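# Untie the cord from a flower bunch

## Task

Get the cord off the flowers while leaving the stems unbent and the blooms unsquashed.

## Robot and tools

Robot: two arms, left_arm and right_arm, each with a parallel two-finger gripper. Scene frame: origin at table-top height, halfway between the arms' nominal bases; +x points out over the table, +z up, and left_arm sits on the +y side (arm names do not match image sides). Calibrated bases: left_arm at (+0.034, +0.276, 0) m, right_arm at (+0.016, -0.331, 0) m, both almost unrotated. A camera stand is fixed behind the arms. A gripper's fingers point along its own +z and separate along its y; the reported hand position is the spot between the pads, roughly 1 cm short of the tips.

Row layout (shared by execute_actions and move): one flat list of 14 numbers, each in [-1, 1]. First left_arm: dx, dy, dz, rx, ry, rz, opening; then right_arm in the same order. Both arms are always included. dx..rz are offsets, not poses: measured from that arm's current Hand target, along scene-frame axes, with rx, ry, rz forming one rotation vector applied about the Hand target's position. Scale: 1.0 = 0.6 m or 180 degrees. The opening is absolute: +1 fully open (0.094 m), -1 shut. Six zeros for an arm re-request its Hand target; the opening number is always a live command, so repeat the current value to keep a gripper as it is.

execute_actions(actions, cameras): actions is a list of actions; each action is a table of up to 15 rows, one row per 1/30 s control step, and a short table repeats its final row to fill 15 steps. Every row in an action is an offset from the Hand target at that action's start, not from the previous row; each new action restarts from the updated Hand target, so sending the same offset twice moves twice as far. An empty list returns the full state plus all camera images. cameras: list of names, ["all"], or [] for none.

move(target, speed, blend, opening_speed, grip_force, blocking, cameras): drives each gripper on a straight line. target is one 14-number row or a list of up to 15 rows; every row is an offset from the Hand targets at the move's start, not chained from the previous row. speed: m/s, 0.002 to 2.9, default 0.25 (rotation capped at twice that in rad/s); one value or one per target. blend: metres of corner rounding per waypoint, default 0 (full stop at each). opening_speed: rate of the commanded opening on the -1..+1 scale per second, at least 0.2; use it for a gentle close. grip_force: per-pad force cap in newtons, 10 to 50, one value or one per arm; it persists until changed, and lower values close slowly. blocking=false returns early while motion continues. The whole move is capped at 10 s, paths avoid nothing, and grippers lag and overshoot more when fast or with the arm stretched. Result adds a "move:" line: done, off_target, moving, held or fault, plus limits=paced (pose clipped) or limits=held (steps withheld).

wait(seconds 0 to 10, cameras): lets time run with last commands held. stop(cameras): brakes a running move. zoom_image(camera, region): camera is cam_high, cam_low, cam_left_wrist or cam_right_wrist; region [x0, y0, x1, y1] in pixels of the latest full image (672x504), no wider or taller than 504. finished_scene(scene): closes the current scene, given its number; irreversible, and the goal must hold with the robot released.

Results: end_effector_position (m) and end_effector_quat_wxyz in the scene frame; Hand target is the last commanded pose after clipping and is the base for the next offsets. Grippers often rest a few cm short; a fresh command (even zeros) re-asks, or send the remaining gap as an offset. Orientation commands are clipped to 40 degrees from the measured orientation each step. Tool commands lists current commands. grip_measured is the finger gap on the opening scale (reads slightly wide when empty); grip_effort_nm is gripper motor effort, negative while closing, and does not reset to zero at rest. Joint torques follow joint order, positive toward larger joint values, and include gravity. Joint velocities may say "within noise". Motor temperatures: MOTOR HOT from 75 °C, fold-away fault at 90 °C, arm collapse at 100 °C; holding loads, stretching out, or pushing at unreachable poses heats motors. Joint ranges (rad): waist -2.618 to 3.054, shoulder 0 to 3.142, elbow 0 to 3.142 (straight 2.901), wrist pitch ±1.571, wrist yaw ±1.571, wrist roll ±2.094.

Cautions: the flowers are delicate, so pinch the cord with low grip_force and a slow opening_speed, and keep fingers off blooms and stems. Avoid fast contact, driving far past a touch, arms or wrist cameras or their cables meeting each other or objects, one gripper closing on the other's fingers, and paths passing near an arm's own base. Never let anything drop or leave the table; open well above grip_measured to release, only when the part is still.

Each tool is called after "Request:" as name(argument=value, ...) on one line, values as JSON.

## Session

Request:
execute_actions(actions=[])

Scene clock: 0.00 s.
left_arm: end_effector_position=(+0.4048, +0.3111, +0.1315) grip_measured=+1.000 grip_effort_nm=n/a end_effector_quat_wxyz=(+0.672, -0.077, +0.736, +0.039) | right_arm: end_effector_position=(+0.3870, -0.3613, +0.1393) grip_measured=+1.000 grip_effort_nm=n/a end_effector_quat_wxyz=(+0.673, +0.121, +0.729, -0.026)
Joint positions: left_arm=[0.025 1.551 0.188 1.269 -0.14 -0.059 0.094] | right_arm=[-0.004 1.497 0.203 1.199 0.225 0.147 0.094]
Joint velocities: within noise
Joint torques (N m): no reading
Motor temperatures (°C): left_arm=[20 23 28 25 20 23 23] | right_arm=[22 24 30 27 23 24 20]
Heat: left arm: 28 °C; right arm: 30 °C.
Hand target: left_arm +0.4064, +0.3111, +0.1372; +0.678, -0.078, +0.730, +0.039 | right_arm +0.3879, -0.3611, +0.1409; +0.674, +0.120, +0.728, -0.026
Tool commands: left_gripper/opening=+1.0 right_gripper/opening=+1.0
camera_calibration:
cam_left_wrist: T_world_to_cam=[[0.162197, -0.984538, 0.0661541, 0.229983], [-0.492504, -0.138867, -0.85916, 0.392288], [0.855062, 0.106772, -0.507413, -0.219978], [0, 0, 0, 1]] pos_world=[0.343996, 0.30439, 0.210204]
cam_right_wrist: T_world_to_cam=[[-0.218812, -0.969503, -0.110385, -0.252752], [-0.491594, 0.207251, -0.845803, 0.419971], [0.842886, -0.130807, -0.521951, -0.211639], [0, 0, 0, 1]] pos_world=[0.329538, -0.359767, 0.216848]

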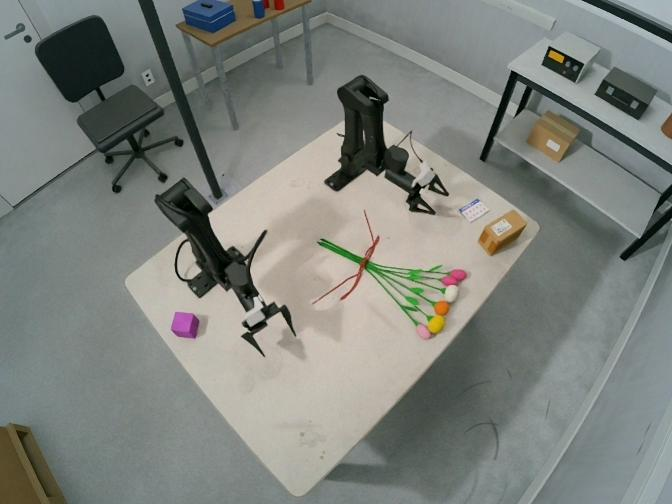

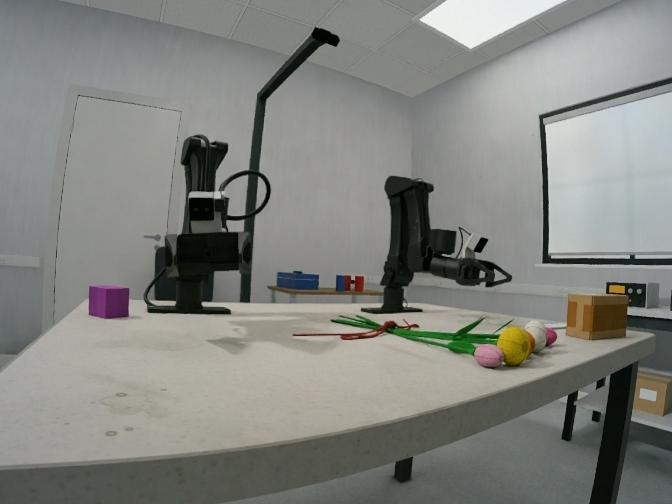

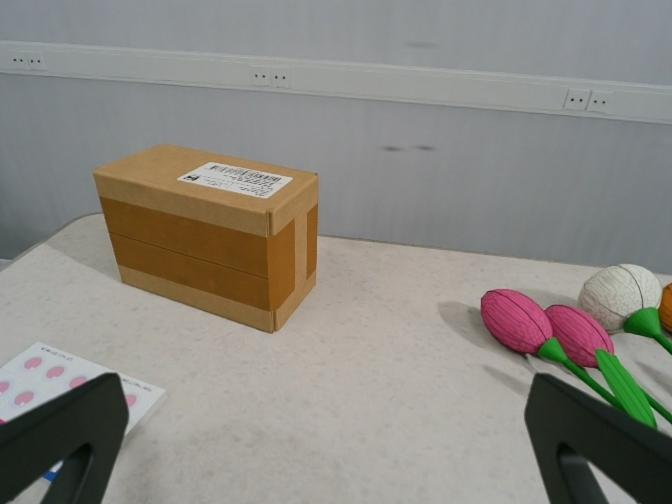

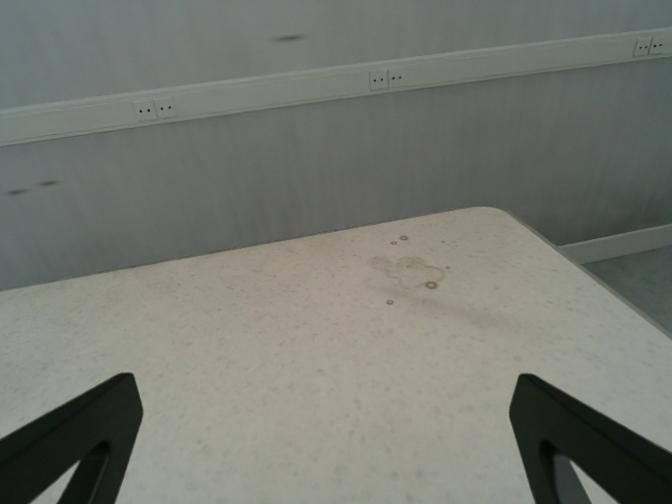

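Request:
zoom_image(camera="cam_high", region=[300, 200, 420, 310])

Request:
zoom_image(camera="cam_low", region=[280, 300, 460, 360])

Scaled by 4.200 from the camera's 672x504 image, which has a finer 960x720 frame.

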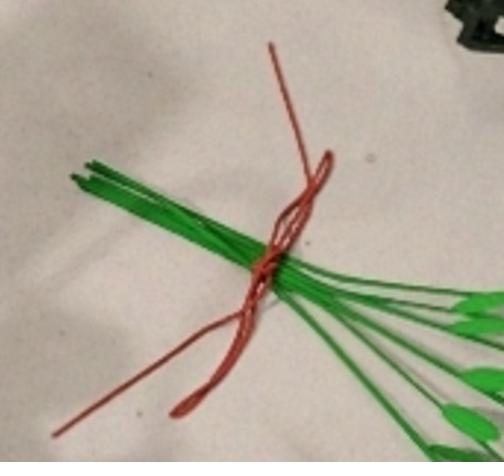

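Scaled by 2.800 from the camera's 672x504 image, which has a finer 960x720 frame.

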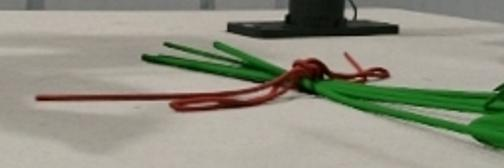

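Request:
move(target=[-0.252,-0.252,-0.012,0.119,0.471,-0.2105,-0.3,-0.083,0.3685,-0.018,0.365,0.338,-0.317,-0.3], cameras=["all"])

Scene clock: 11.10 s.
left_arm: end_effector_position=(+0.2503, +0.1659, +0.1227) grip_measured=-0.298 grip_effort_nm=-0.10 end_effector_quat_wxyz=(-0.007, +0.294, +0.956, +0.005) | right_arm: end_effector_position=(+0.3375, -0.1388, +0.1306) grip_measured=-0.298 grip_effort_nm=-0.14 end_effector_quat_wxyz=(+0.005, +0.698, +0.716, +0.008)
Joint positions: left_arm=[-0.479 1.477 1.204 -1.314 -0.007 0.116 0.033] | right_arm=[0.511 1.953 1.783 -1.381 0.006 2.083 0.033]
Joint torques (N m): left_arm=[-0.51 -5.05 10.25 0.29 0.1 0.07] | right_arm=[-0.49 -7.84 8.58 -0.1 -0.05 0.19]
Heat: left arm: 29 °C; right arm: 31 °C.
Hand target: left_arm +0.2552, +0.1599, +0.1299; +0.001, +0.300, +0.954, -0.001 | right_arm +0.3381, -0.1400, +0.1301; +0.001, +0.707, +0.707, +0.000
Off the commanded pose: left_arm 0.011 m, 1 deg | right_arm 0.001 m, 2 deg.
move: off_target (left_arm)
camera_calibration:
cam_left_wrist: T_world_to_cam=[[-0.546336, -0.837566, 0.000513577, 0.273734], [-0.751849, 0.490694, 0.440389, 0.089495], [-0.369107, 0.240215, -0.897807, 0.255392], [0, 0, 0, 1]] pos_world=[0.311105, 0.124007, 0.189739]
cam_right_wrist: T_world_to_cam=[[-0.999124, -0.0405058, -0.0105541, 0.330549], [-0.040955, 0.89388, 0.446431, 0.116483], [-0.00864896, 0.446472, -0.894756, 0.270848], [0, 0, 0, 1]] pos_world=[0.337373, -0.211659, 0.19383]

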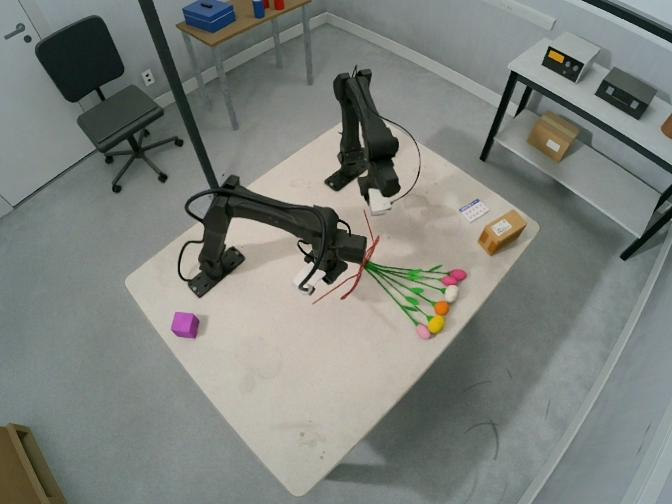

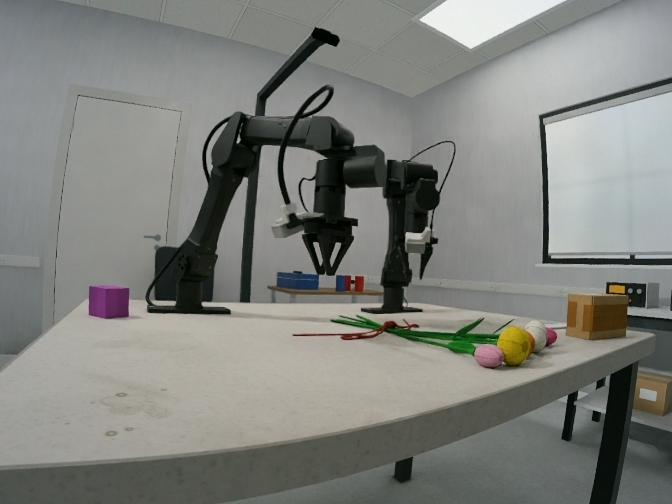

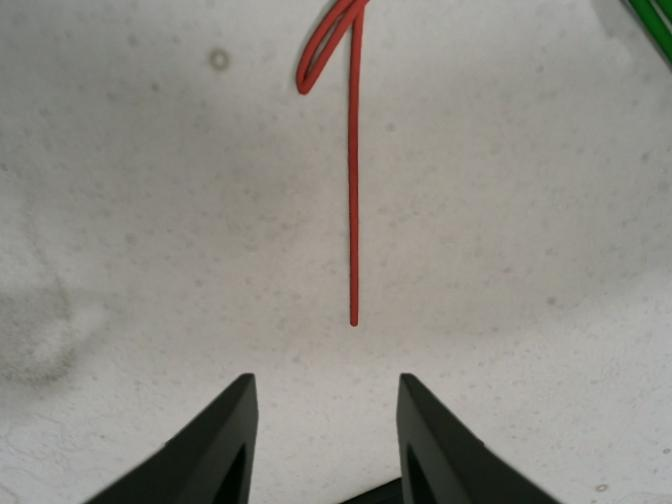

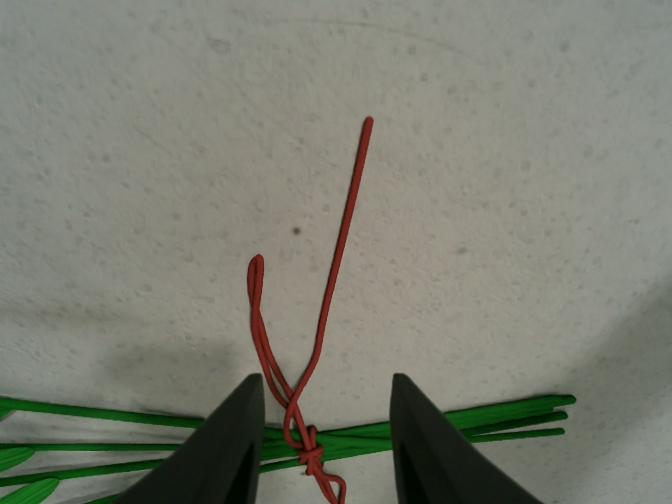

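Request:
move(target=[-0.02,-0.008,-0.147,0,0,0,-0.3,-0.012,-0.002,-0.158,0,0,0,-0.3], cameras=["all"])

Request:
zoom_image(camera="cam_low", region=[260, 220, 480, 370])

Scene clock: 14.13 s.
left_arm: end_effector_position=(+0.2450, +0.1574, +0.0457) grip_measured=-0.298 grip_effort_nm=-0.11 end_effector_quat_wxyz=(+0.004, +0.300, +0.954, +0.002) | right_arm: end_effector_position=(+0.3325, -0.1412, +0.0394) grip_measured=-0.298 grip_effort_nm=-0.14 end_effector_quat_wxyz=(+0.003, +0.700, +0.714, +0.005)
Joint positions: left_arm=[-0.519 1.51 0.923 -0.977 -0.005 0.088 0.033] | right_arm=[0.511 1.979 1.453 -1.035 0.003 2.089 0.033]
Joint torques (N m): left_arm=[-0.59 -5.19 6.22 0.59 0.09 -0.09] | right_arm=[0.14 -8.58 5.96 0.16 -0.03 0.17]
Heat: left arm: 29 °C; right arm: 31 °C.
Hand target: left_arm +0.2433, +0.1550, +0.0418; +0.002, +0.300, +0.954, -0.001 | right_arm +0.3310, -0.1412, +0.0353; +0.001, +0.707, +0.707, +0.000
Off the commanded pose: left_arm 0.005 m, 0 deg | right_arm 0.004 m, 1 deg.
move: done
camera_calibration:
cam_left_wrist: T_world_to_cam=[[-0.556227, -0.83103, 0.000411639, 0.265152], [-0.754027, 0.504896, 0.420146, 0.122829], [-0.349362, 0.233386, -0.907456, 0.183039], [0, 0, 0, 1]] pos_world=[0.304048, 0.115615, 0.114385]
cam_right_wrist: T_world_to_cam=[[-0.999418, -0.0340776, -0.00134166, 0.325031], [-0.0311125, 0.894935, 0.44511, 0.156085], [-0.0139676, 0.444893, -0.895475, 0.191827], [0, 0, 0, 1]] pos_world=[0.332378, -0.213952, 0.102738]

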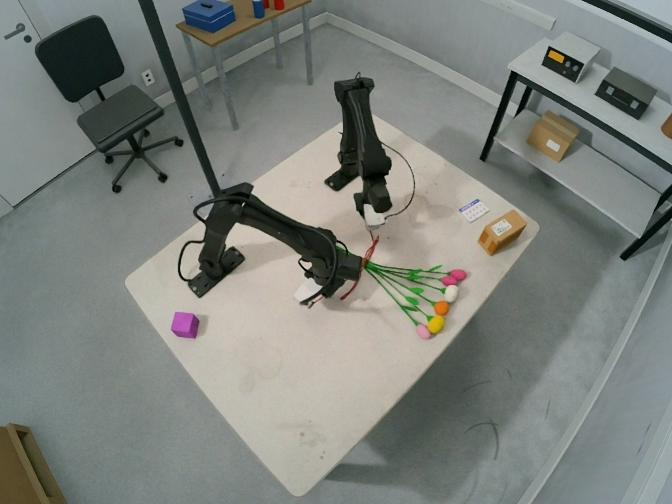

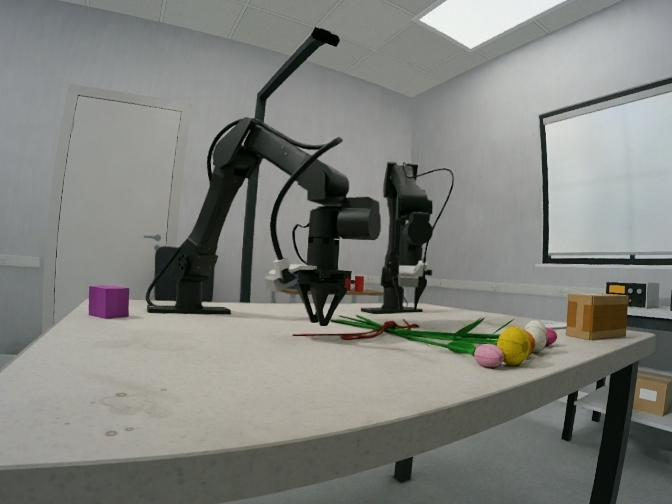

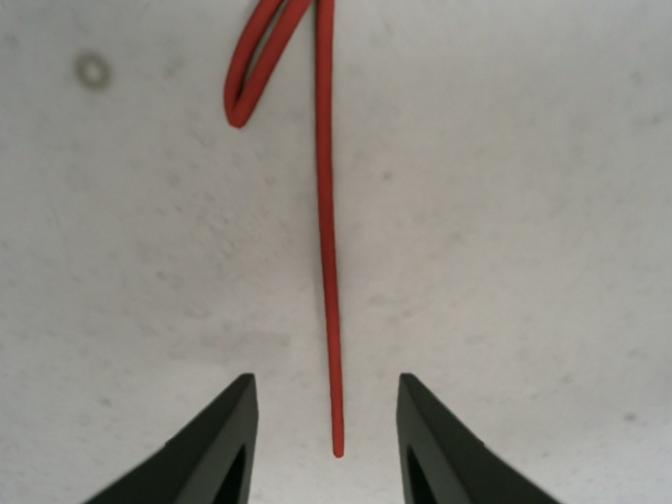

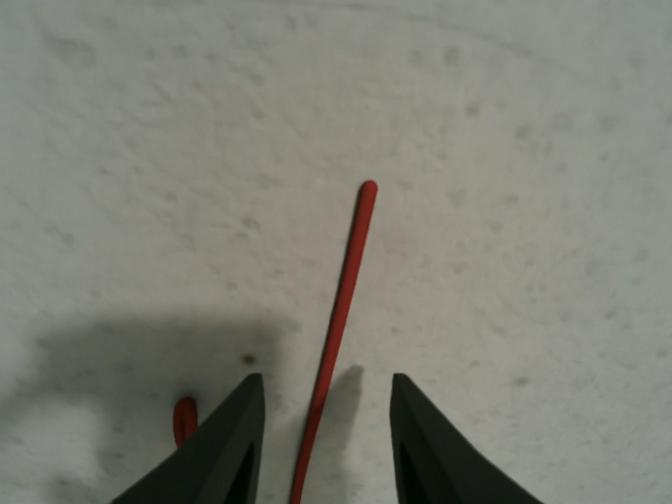

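Scaled by 2.291 from the camera's 672x504 image, which has a finer 960x720 frame.

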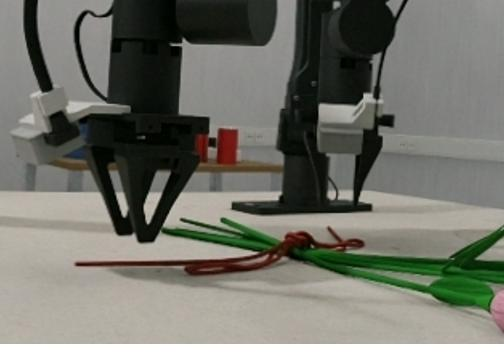

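Request:
move(target=[-0.014,0.01,-0.055,0,0,0,-0.3,0,0,-0.046,0,0,0,-0.3], speed=0.08, cameras=["cam_low","cam_left_wrist","cam_right_wrist"])

Request:
zoom_image(camera="cam_low", region=[260, 220, 480, 370])

Scene clock: 16.47 s.
left_arm: end_effector_position=(+0.2326, +0.1645, +0.0136) grip_measured=-0.299 grip_effort_nm=-0.10 end_effector_quat_wxyz=(-0.005, +0.300, +0.954, +0.004) | right_arm: end_effector_position=(+0.3328, -0.1408, +0.0178) grip_measured=-0.298 grip_effort_nm=-0.13 end_effector_quat_wxyz=(+0.003, +0.700, +0.714, +0.007)
Joint positions: left_arm=[-0.519 1.527 0.799 -0.855 -0.005 0.088 0.033] | right_arm=[0.511 2.002 1.396 -0.95 0.002 2.09 0.033]
Joint torques (N m): left_arm=[-0.21 -4.72 5.74 0.83 0.09 -0.03] | right_arm=[0.09 -7.77 5.11 0.29 -0.02 0.18]
Heat: left arm: 29 °C; right arm: 31 °C.
Hand target: left_arm +0.2348, +0.1611, +0.0088; +0.001, +0.300, +0.954, -0.001 | right_arm +0.3309, -0.1413, +0.0077; +0.001, +0.707, +0.707, +0.000
Off the commanded pose: left_arm 0.006 m, 1 deg | right_arm 0.010 m, 1 deg.
move: done
camera_calibration:
cam_left_wrist: T_world_to_cam=[[-0.555884, -0.831259, 0.00160417, 0.264145], [-0.747556, 0.500752, 0.436358, 0.122294], [-0.36353, 0.241365, -0.899772, 0.149744], [0, 0, 0, 1]] pos_world=[0.292691, 0.122191, 0.0809476]
cam_right_wrist: T_world_to_cam=[[-0.999431, -0.0332974, -0.00530125, 0.325496], [-0.0321448, 0.893534, 0.447843, 0.165567], [-0.0101752, 0.447759, -0.894096, 0.171411], [0, 0, 0, 1]] pos_world=[0.332377, -0.213852, 0.0808356]
Images, in order (width x height): cam_low 672x504, cam_left_wrist 672x504, cam_right_wrist 672x504.

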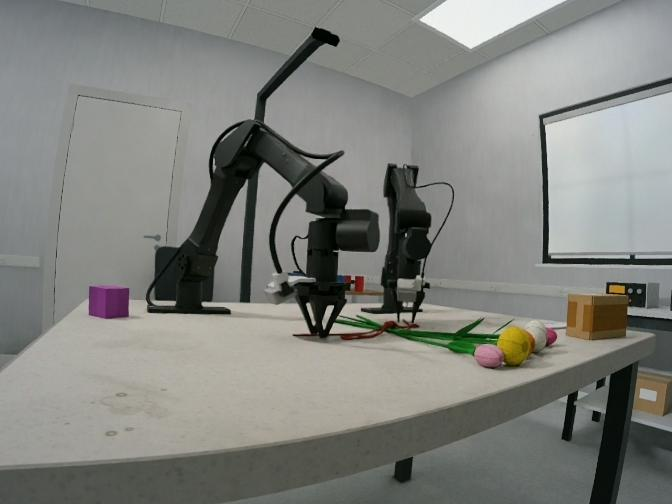

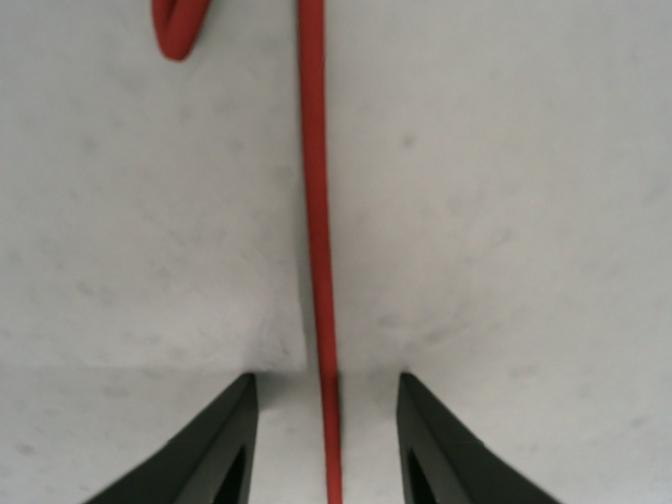

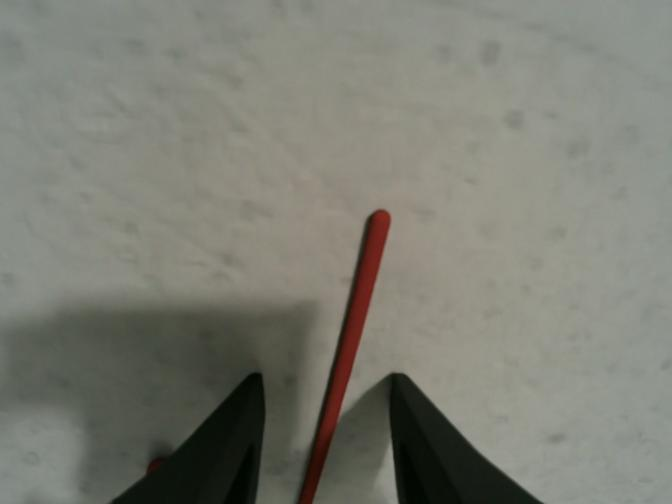

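Scaled by 2.291 from the camera's 672x504 image, which has a finer 960x720 frame.

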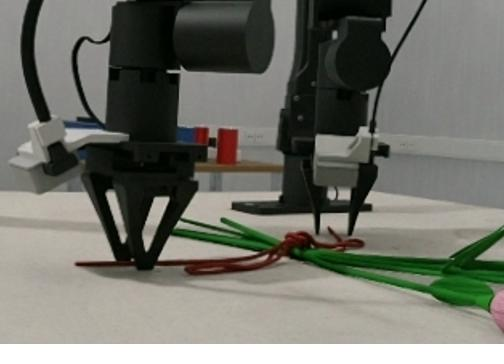

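Request:
move(target=[[-0.003,0.004,-0.002,0,0,0,-0.3,0,0,-0.014,0,0,0,-0.3],[-0.003,0.004,-0.002,0,0,0,-1,0,0,-0.014,0,0,0,-1]], speed=0.05, cameras=["cam_left_wrist","cam_right_wrist"])

Scene clock: 18.53 s.
left_arm: end_effector_position=(+0.2349, +0.1639, +0.0133) grip_measured=-0.962 grip_effort_nm=-1.05 end_effector_quat_wxyz=(+0.000, +0.300, +0.954, +0.004) | right_arm: end_effector_position=(+0.3363, -0.1386, +0.0169) grip_measured=-0.943 grip_effort_nm=-1.05 end_effector_quat_wxyz=(+0.005, +0.701, +0.713, +0.016)
Joint positions: left_arm=[-0.519 1.527 0.798 -0.843 -0.008 0.088 0.002] | right_arm=[0.511 2.002 1.392 -0.927 0.002 2.091 0.003]
Joint torques (N m): left_arm=[0.2 -5.34 4.78 0.78 0.11 0.02] | right_arm=[0.12 -6.93 4.03 0.38 0 0.16]
Heat: left arm: 29 °C; right arm: 31 °C.
Hand target: left_arm +0.2330, +0.1635, +0.0076; +0.001, +0.300, +0.954, -0.001 | right_arm +0.3309, -0.1412, -0.0007; +0.001, +0.707, +0.707, +0.000
Off the commanded pose: left_arm 0.006 m, 1 deg | right_arm 0.019 m, 2 deg.
move: off_target (right_arm); target 2's new opening was sent with right_arm's hand 0.018 m and 1 deg from that target
camera_calibration:
cam_left_wrist: T_world_to_cam=[[-0.555593, -0.831451, -0.00213549, 0.264906], [-0.752113, 0.50148, 0.427602, 0.125571], [-0.354459, 0.239179, -0.903965, 0.148788], [0, 0, 0, 1]] pos_world=[0.294364, 0.121698, 0.0813706]
cam_right_wrist: T_world_to_cam=[[-0.999267, -0.032001, -0.0210117, 0.329504], [-0.038065, 0.888988, 0.456345, 0.165195], [0.0040756, 0.45681, -0.889555, 0.166025], [0, 0, 0, 1]] pos_world=[0.334874, -0.212154, 0.0792259]
Images, in order (width x height): cam_left_wrist 672x504, cam_right_wrist 672x504.

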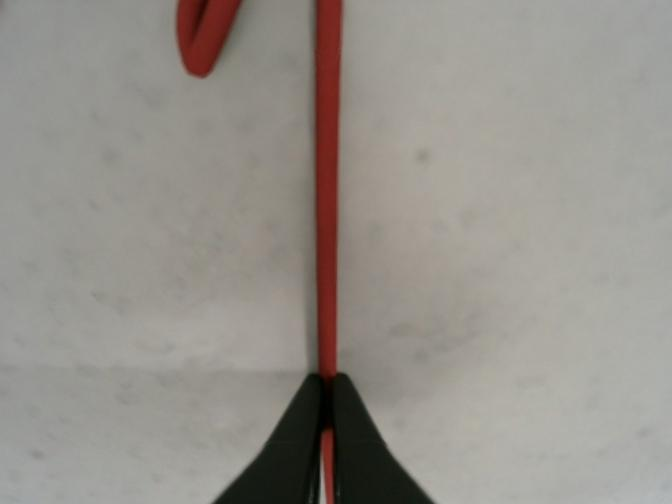

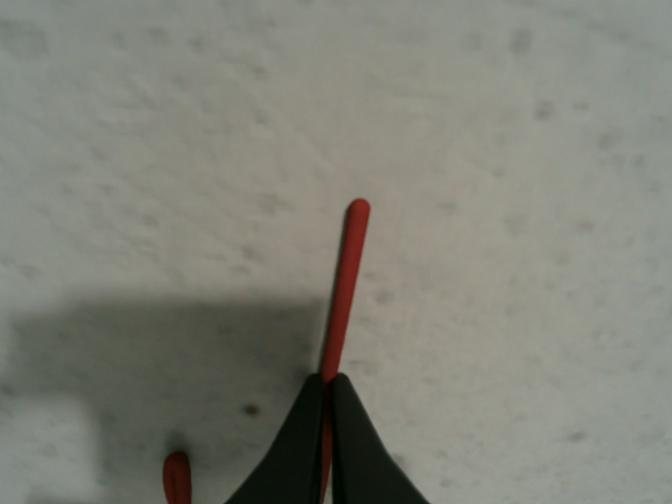

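Request:
move(target=[[0,0,0.02,0,0,0,-1,0,0,0.04,0,0,0,-1],[-0.01,0.2,0.02,0,0,0,-1,0,-0.2,0.04,0,0,0,-1]], speed=0.06, blend=0.01, cameras=["all"])

Request:
zoom_image(camera="cam_high", region=[280, 180, 460, 330])

Request:
zoom_image(camera="cam_low", region=[260, 240, 560, 390])

Scene clock: 25.17 s.
left_arm: end_effector_position=(+0.2320, +0.2838, +0.0182) grip_measured=-0.962 grip_effort_nm=-1.05 end_effector_quat_wxyz=(-0.001, +0.300, +0.954, +0.003) | right_arm: end_effector_position=(+0.3301, -0.2591, +0.0175) grip_measured=-0.943 grip_effort_nm=-1.05 end_effector_quat_wxyz=(-0.008, +0.707, +0.707, -0.007)
Joint positions: left_arm=[0.029 1.384 0.696 -0.882 -0.006 0.636 0.002] | right_arm=[0.19 1.869 1.208 -0.931 -0.006 1.789 0.003]
Joint torques (N m): left_arm=[0.65 -6.12 5.65 0.31 0.09 0.03] | right_arm=[-0.27 -10.21 5.19 0.11 0.06 -0.07]
Heat: left arm: 29 °C; right arm: 31 °C.
Hand target: left_arm +0.2270, +0.2836, +0.0195; +0.001, +0.300, +0.954, -0.001 | right_arm +0.3308, -0.2611, +0.0232; +0.001, +0.707, +0.707, +0.000
Off the commanded pose: left_arm 0.005 m, 0 deg | right_arm 0.006 m, 1 deg.
move: done
camera_calibration:
cam_left_wrist: T_world_to_cam=[[-0.556508, -0.830842, 0.000679835, 0.363017], [-0.750724, 0.503194, 0.428029, 0.0603826], [-0.355967, 0.237691, -0.903765, 0.124213], [0, 0, 0, 1]] pos_world=[0.291569, 0.241702, 0.0861672]
cam_right_wrist: T_world_to_cam=[[-0.999424, -0.013864, 0.030962, 0.323297], [0.00135231, 0.895673, 0.44471, 0.260761], [-0.0338973, 0.444496, -0.895139, 0.231182], [0, 0, 0, 1]] pos_world=[0.330595, -0.331834, 0.0809668]

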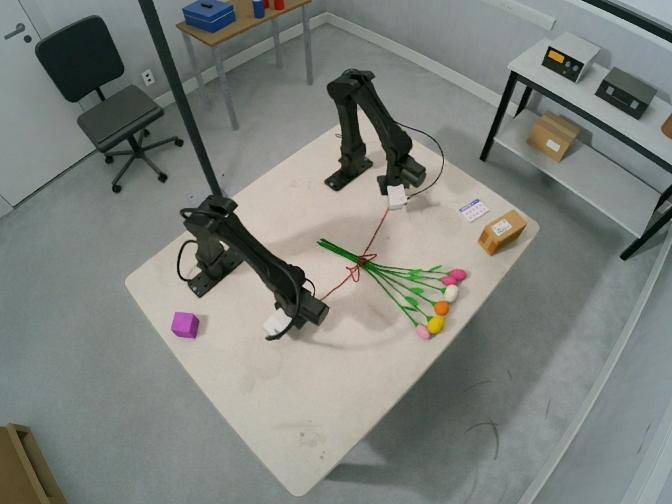

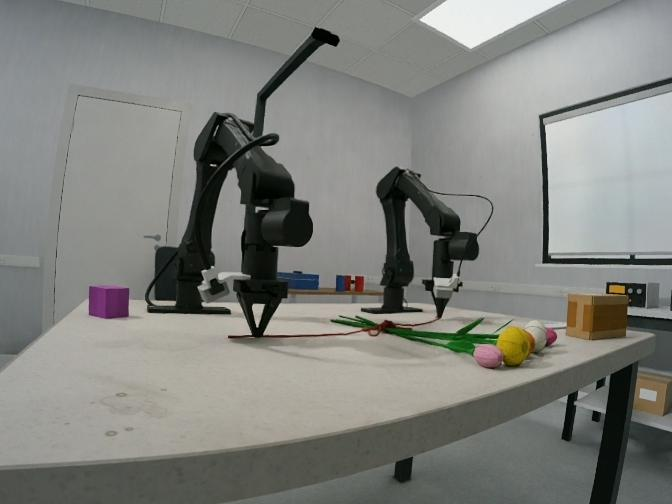

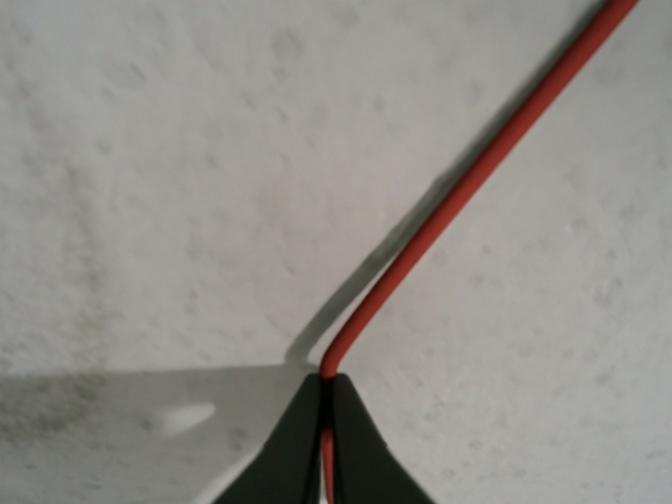

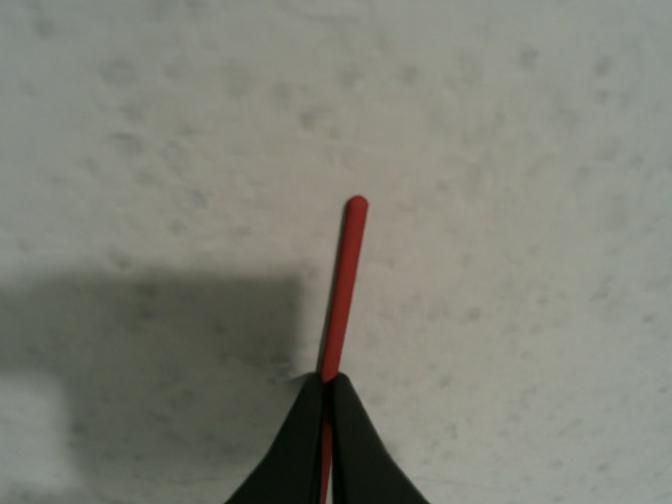

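Scaled by 2.800 from the camera's 672x504 image, which has a finer 960x720 frame.

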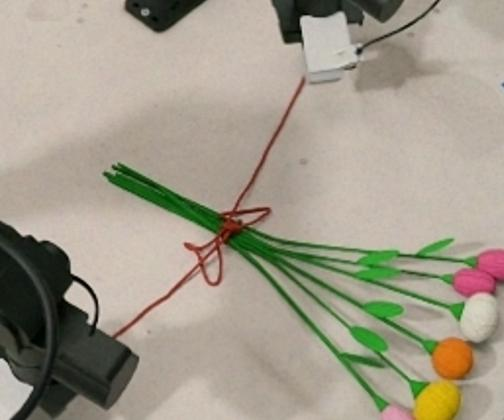

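Scaled by 1.680 from the camera's 672x504 image, which has a finer 960x720 frame.

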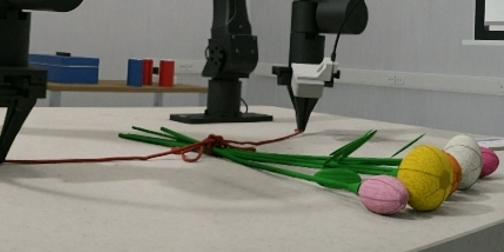

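Request:
move(target=[0,0.13,0.01,0,0,0,-1,0,-0.13,0,0,0,0,-1], speed=0.05, cameras=["cam_high","cam_low"])

Request:
zoom_image(camera="cam_high", region=[300, 190, 420, 310])

Request:
zoom_image(camera="cam_low", region=[320, 290, 480, 370])

Scene clock: 28.30 s.
left_arm: end_effector_position=(+0.2199, +0.3585, +0.0200) grip_measured=-0.962 grip_effort_nm=-1.05 end_effector_quat_wxyz=(-0.005, +0.300, +0.954, -0.001) | right_arm: end_effector_position=(+0.3300, -0.3368, +0.0177) grip_measured=-0.943 grip_effort_nm=-1.05 end_effector_quat_wxyz=(-0.010, +0.707, +0.707, -0.005)
Joint positions: left_arm=[0.408 1.414 0.727 -0.895 -0.005 1.015 0.002] | right_arm=[-0.053 1.842 1.173 -0.925 -0.006 1.546 0.003]
Joint torques (N m): left_arm=[0.65 -3.86 9.37 0.28 0.08 0.07] | right_arm=[-0.35 -9.88 5.2 0.14 0.05 -0.04]
Heat: left arm: 29 °C; right arm: 31 °C.
Hand target: left_arm +0.2270, +0.3615, +0.0255; +0.001, +0.300, +0.954, -0.001 | right_arm +0.3308, -0.3392, +0.0233; +0.001, +0.707, +0.707, +0.000
Off the commanded pose: left_arm 0.010 m, 1 deg | right_arm 0.006 m, 1 deg.
move: done
Images, in order (width x height): cam_high 672x504, cam_low 672x504.

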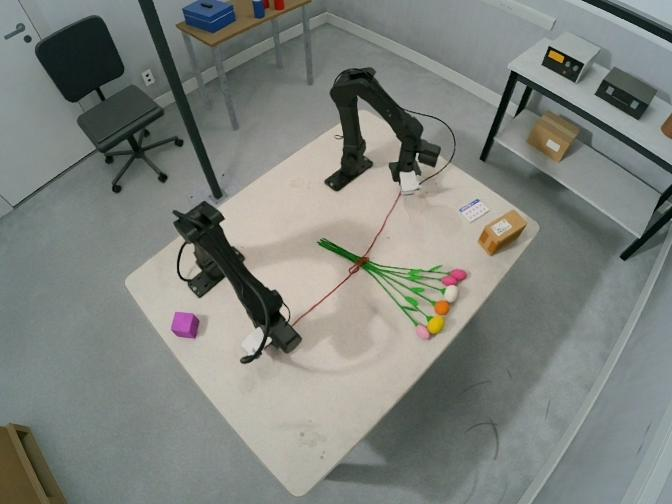

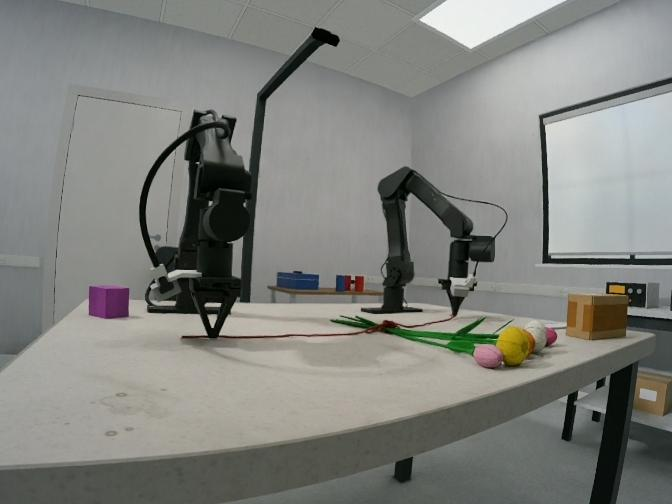

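Scaled by 4.200 from the camera's 672x504 image, which has a finer 960x720 frame.

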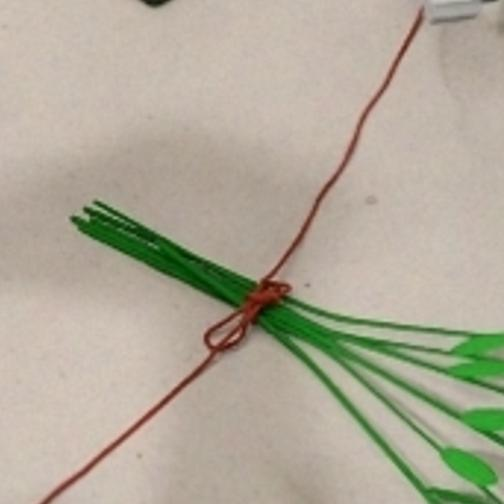

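Scaled by 3.150 from the camera's 672x504 image, which has a finer 960x720 frame.

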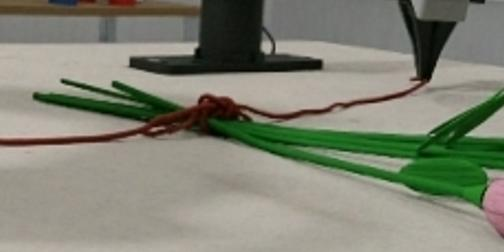

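Request:
move(target=[0.01,0.06,0.0,0,0,0,-1,0,-0.1,0,0,0,0,-1], speed=0.04, cameras=["cam_high","cam_low"])

Request:
zoom_image(camera="cam_high", region=[300, 190, 420, 310])

Request:
zoom_image(camera="cam_low", region=[320, 290, 480, 370])

Scene clock: 31.63 s.
left_arm: end_effector_position=(+0.2243, +0.3922, +0.0207) grip_measured=-0.962 grip_effort_nm=-1.06 end_effector_quat_wxyz=(-0.008, +0.300, +0.954, -0.006) | right_arm: end_effector_position=(+0.3234, -0.3952, +0.0177) grip_measured=-0.943 grip_effort_nm=-1.05 end_effector_quat_wxyz=(-0.011, +0.708, +0.707, -0.003)
Joint positions: left_arm=[0.539 1.5 0.806 -0.895 -0.005 1.147 0.002] | right_arm=[-0.241 1.842 1.173 -0.925 -0.006 1.359 0.003]
Joint torques (N m): left_arm=[0.72 -4.56 9.37 0.37 0.09 0.07] | right_arm=[-0.39 -7.94 7.98 0.06 0.06 -0.06]
Heat: left arm: 29 °C; right arm: 31 °C.
Hand target: left_arm +0.2330, +0.3975, +0.0256; +0.001, +0.300, +0.954, -0.001 | right_arm +0.3308, -0.3991, +0.0233; +0.001, +0.707, +0.707, +0.000
Off the commanded pose: left_arm 0.011 m, 1 deg | right_arm 0.010 m, 1 deg.
move: off_target (left_arm)
Images, in order (width x height): cam_high 672x504, cam_low 672x504.

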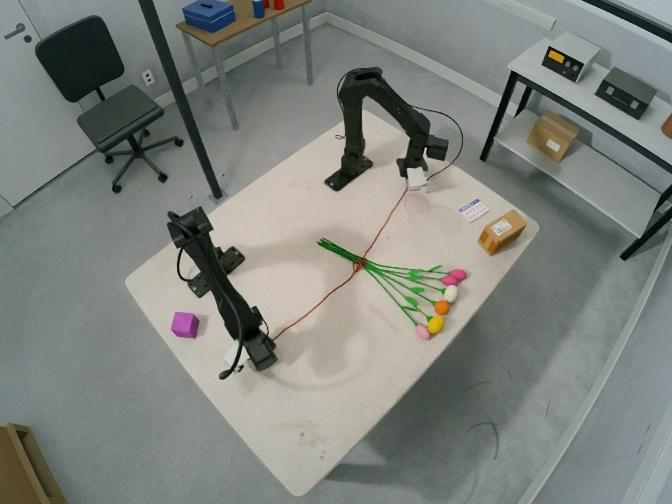

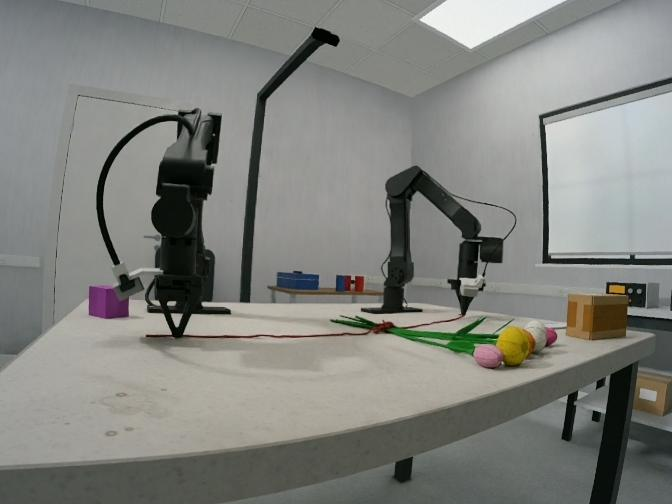

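Scaled by 4.200 from the camera's 672x504 image, which has a finer 960x720 frame.

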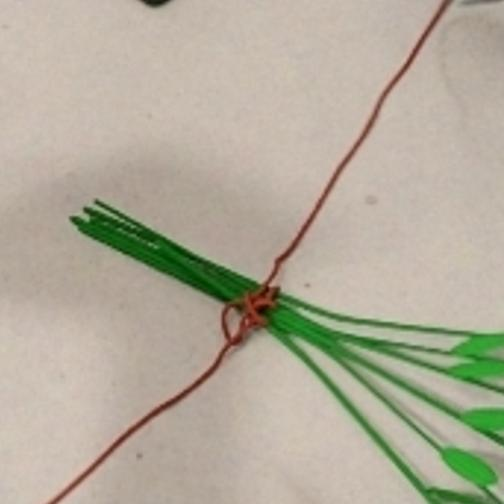

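Scaled by 3.150 from the camera's 672x504 image, which has a finer 960x720 frame.

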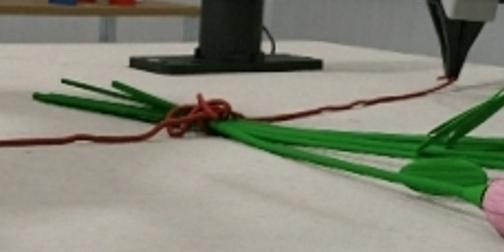

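Request:
move(target=[0.01,0.06,0.0,0,0,0,-1,0.01,-0.08,0,0,0,0,-1], speed=0.04, cameras=["cam_high","cam_low"])

Request:
zoom_image(camera="cam_high", region=[300, 190, 420, 310])

Request:
zoom_image(camera="cam_low", region=[320, 290, 480, 370])

Scene clock: 34.30 s.
left_arm: end_effector_position=(+0.2310, +0.4271, +0.0214) grip_measured=-0.962 grip_effort_nm=-1.05 end_effector_quat_wxyz=(-0.008, +0.300, +0.954, -0.006) | right_arm: end_effector_position=(+0.3355, -0.4441, +0.0232) grip_measured=-0.943 grip_effort_nm=-1.05 end_effector_quat_wxyz=(+0.004, +0.708, +0.706, +0.005)
Joint positions: left_arm=[0.647 1.595 0.901 -0.895 -0.005 1.254 0.002] | right_arm=[-0.375 1.891 1.263 -0.931 -0.006 1.226 0.003]
Joint torques (N m): left_arm=[0.7 -5.37 9.39 0.37 0.09 0.08] | right_arm=[-0.46 -7.1 8.27 -0.06 0.05 -0.11]
Heat: left arm: 29 °C; right arm: 31 °C.
Hand target: left_arm +0.2389, +0.4335, +0.0256; +0.001, +0.300, +0.954, -0.001 | right_arm +0.3369, -0.4472, +0.0234; +0.001, +0.707, +0.707, +0.000
Off the commanded pose: left_arm 0.011 m, 1 deg | right_arm 0.003 m, 1 deg.
move: off_target (left_arm)
Images, in order (width x height): cam_high 672x504, cam_low 672x504.

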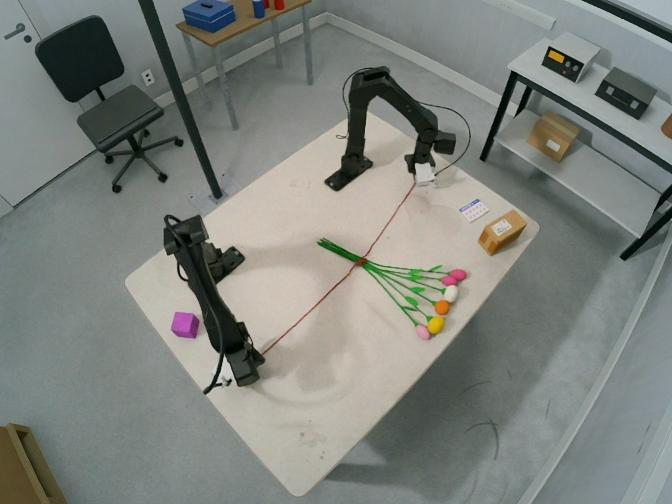

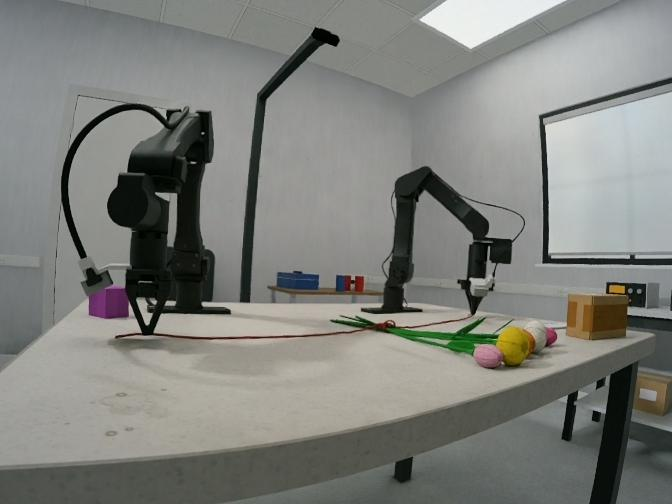

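Scaled by 4.200 from the camera's 672x504 image, which has a finer 960x720 frame.

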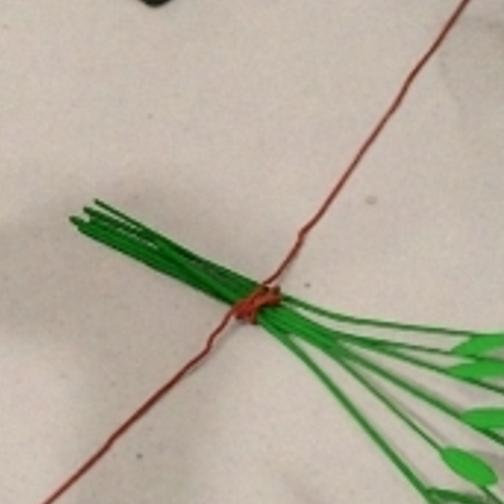

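Scaled by 3.150 from the camera's 672x504 image, which has a finer 960x720 frame.

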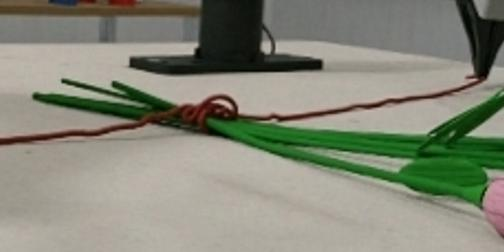

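Request:
move(target=[0.01,0.05,0.0,0,0,0,-1,0.01,-0.05,0,0,0,0,-1], speed=0.04, cameras=["cam_high","cam_low"])

Request:
zoom_image(camera="cam_high", region=[330, 230, 390, 290])

Request:
zoom_image(camera="cam_low", region=[340, 300, 430, 350])

Scene clock: 36.57 s.
left_arm: end_effector_position=(+0.2392, +0.4580, +0.0219) grip_measured=-0.962 grip_effort_nm=-1.05 end_effector_quat_wxyz=(-0.005, +0.300, +0.954, -0.003) | right_arm: end_effector_position=(+0.3417, -0.4735, +0.0236) grip_measured=-0.943 grip_effort_nm=-1.05 end_effector_quat_wxyz=(+0.004, +0.707, +0.707, +0.005)
Joint positions: left_arm=[0.719 1.681 0.996 -0.895 -0.005 1.326 0.002] | right_arm=[-0.446 1.95 1.346 -0.957 -0.006 1.153 0.003]
Joint torques (N m): left_arm=[0.65 -6.01 9.35 0.32 0.11 0.06] | right_arm=[-0.32 -7.56 8.25 -0.05 0.03 -0.07]
Heat: left arm: 30 °C; right arm: 32 °C.
Hand target: left_arm +0.2450, +0.4635, +0.0255; +0.001, +0.300, +0.954, -0.001 | right_arm +0.3429, -0.4771, +0.0233; +0.001, +0.707, +0.707, +0.000
Off the commanded pose: left_arm 0.009 m, 1 deg | right_arm 0.004 m, 1 deg.
move: done
Images, in order (width x height): cam_high 672x504, cam_low 672x504.

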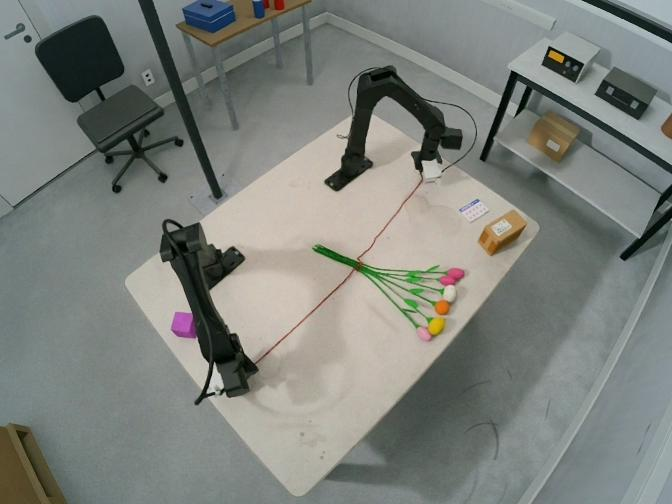

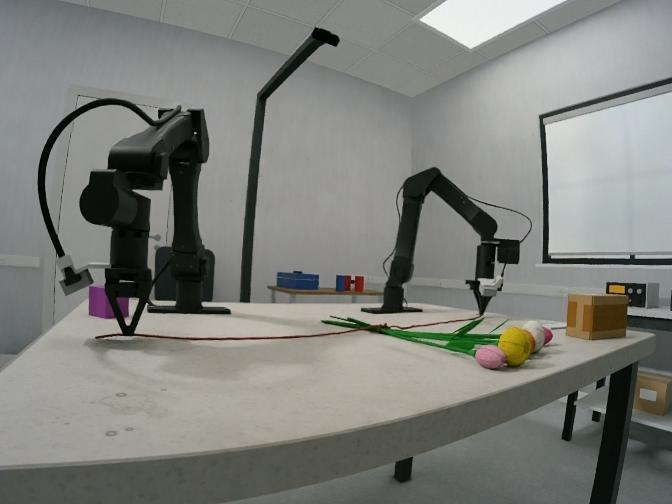

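Scaled by 8.400 from the camera's 672x504 image, which has a finer 960x720 frame.

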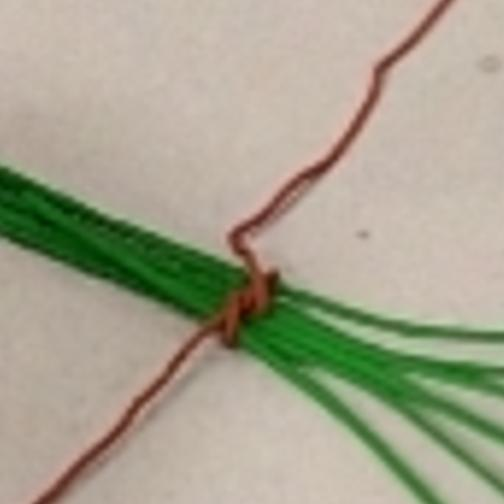

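Scaled by 5.600 from the camera's 672x504 image, which has a finer 960x720 frame.

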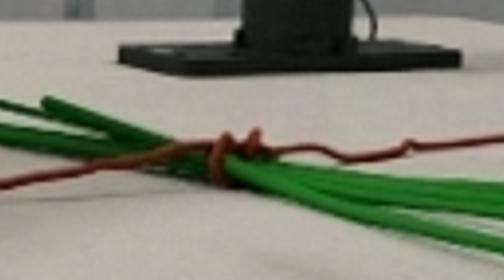

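Request:
move(target=[[0,0,0,0,0,0,-1,0,0,-0.01,0,0,0,-0.5],[0,0,0,0,0,0,-1,0,0,0.15,0,0,0,-0.5],[-0.04,0.12,0,0,0,0,-1,0,0.1,0.2,0,0,0,-0.5]], speed=0.12, cameras=["cam_high","cam_low"])

Request:
zoom_image(camera="cam_high", region=[300, 190, 420, 310])

Scene clock: 43.47 s.
left_arm: end_effector_position=(+0.2169, +0.5307, +0.0226) grip_measured=-0.962 grip_effort_nm=-1.05 end_effector_quat_wxyz=(-0.002, +0.298, +0.955, -0.001) | right_arm: end_effector_position=(+0.3426, -0.4167, +0.1298) grip_measured=-0.502 grip_effort_nm=0.11 end_effector_quat_wxyz=(-0.013, +0.701, +0.713, -0.004)
Joint positions: left_arm=[0.943 1.813 1.158 -0.919 -0.004 1.546 0.002] | right_arm=[-0.291 1.849 1.64 -1.388 -0.006 1.291 0.023]
Joint torques (N m): left_arm=[0.32 -7.25 9.57 0.27 0.09 0.09] | right_arm=[0.18 -10.28 8.54 -0.14 0 0.17]
Heat: left arm: 30 °C; right arm: 32 °C.
Hand target: left_arm +0.2210, +0.5355, +0.0256; +0.002, +0.300, +0.954, -0.001 | right_arm +0.3428, -0.4171, +0.1433; +0.001, +0.707, +0.707, +0.000
Off the commanded pose: left_arm 0.007 m, 1 deg | right_arm 0.014 m, 2 deg.
move: off_target (right_arm)
Images, in order (width x height): cam_high 672x504, cam_low 672x504.

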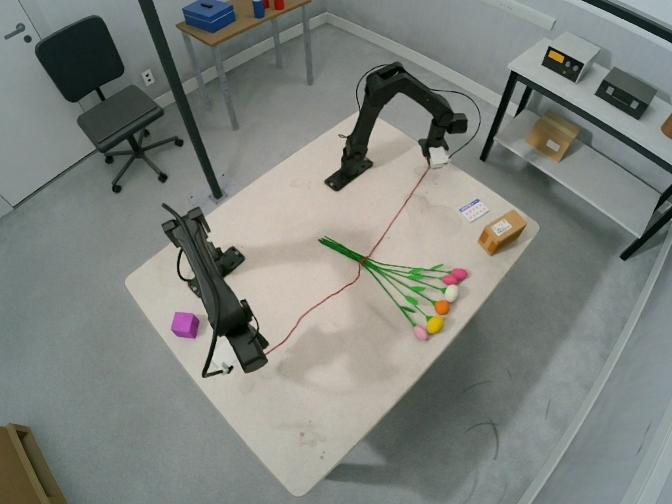

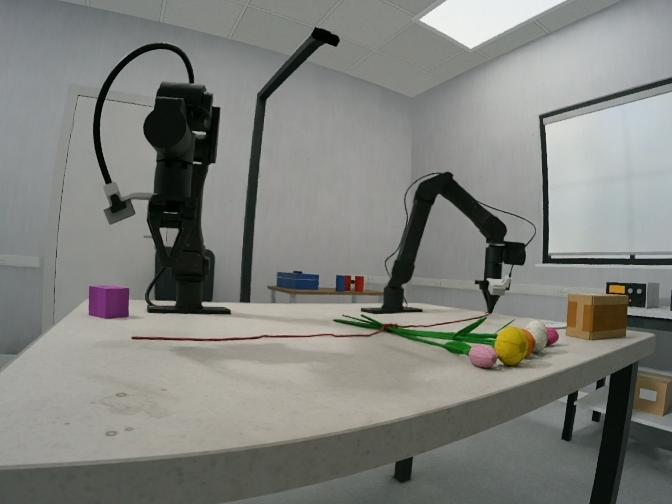

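Scaled by 4.200 from the camera's 672x504 image, which has a finer 960x720 frame.

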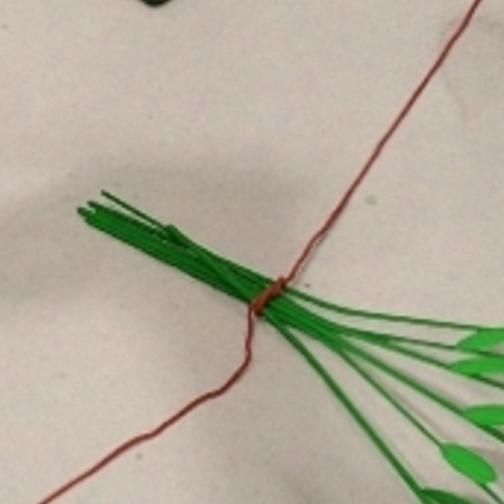

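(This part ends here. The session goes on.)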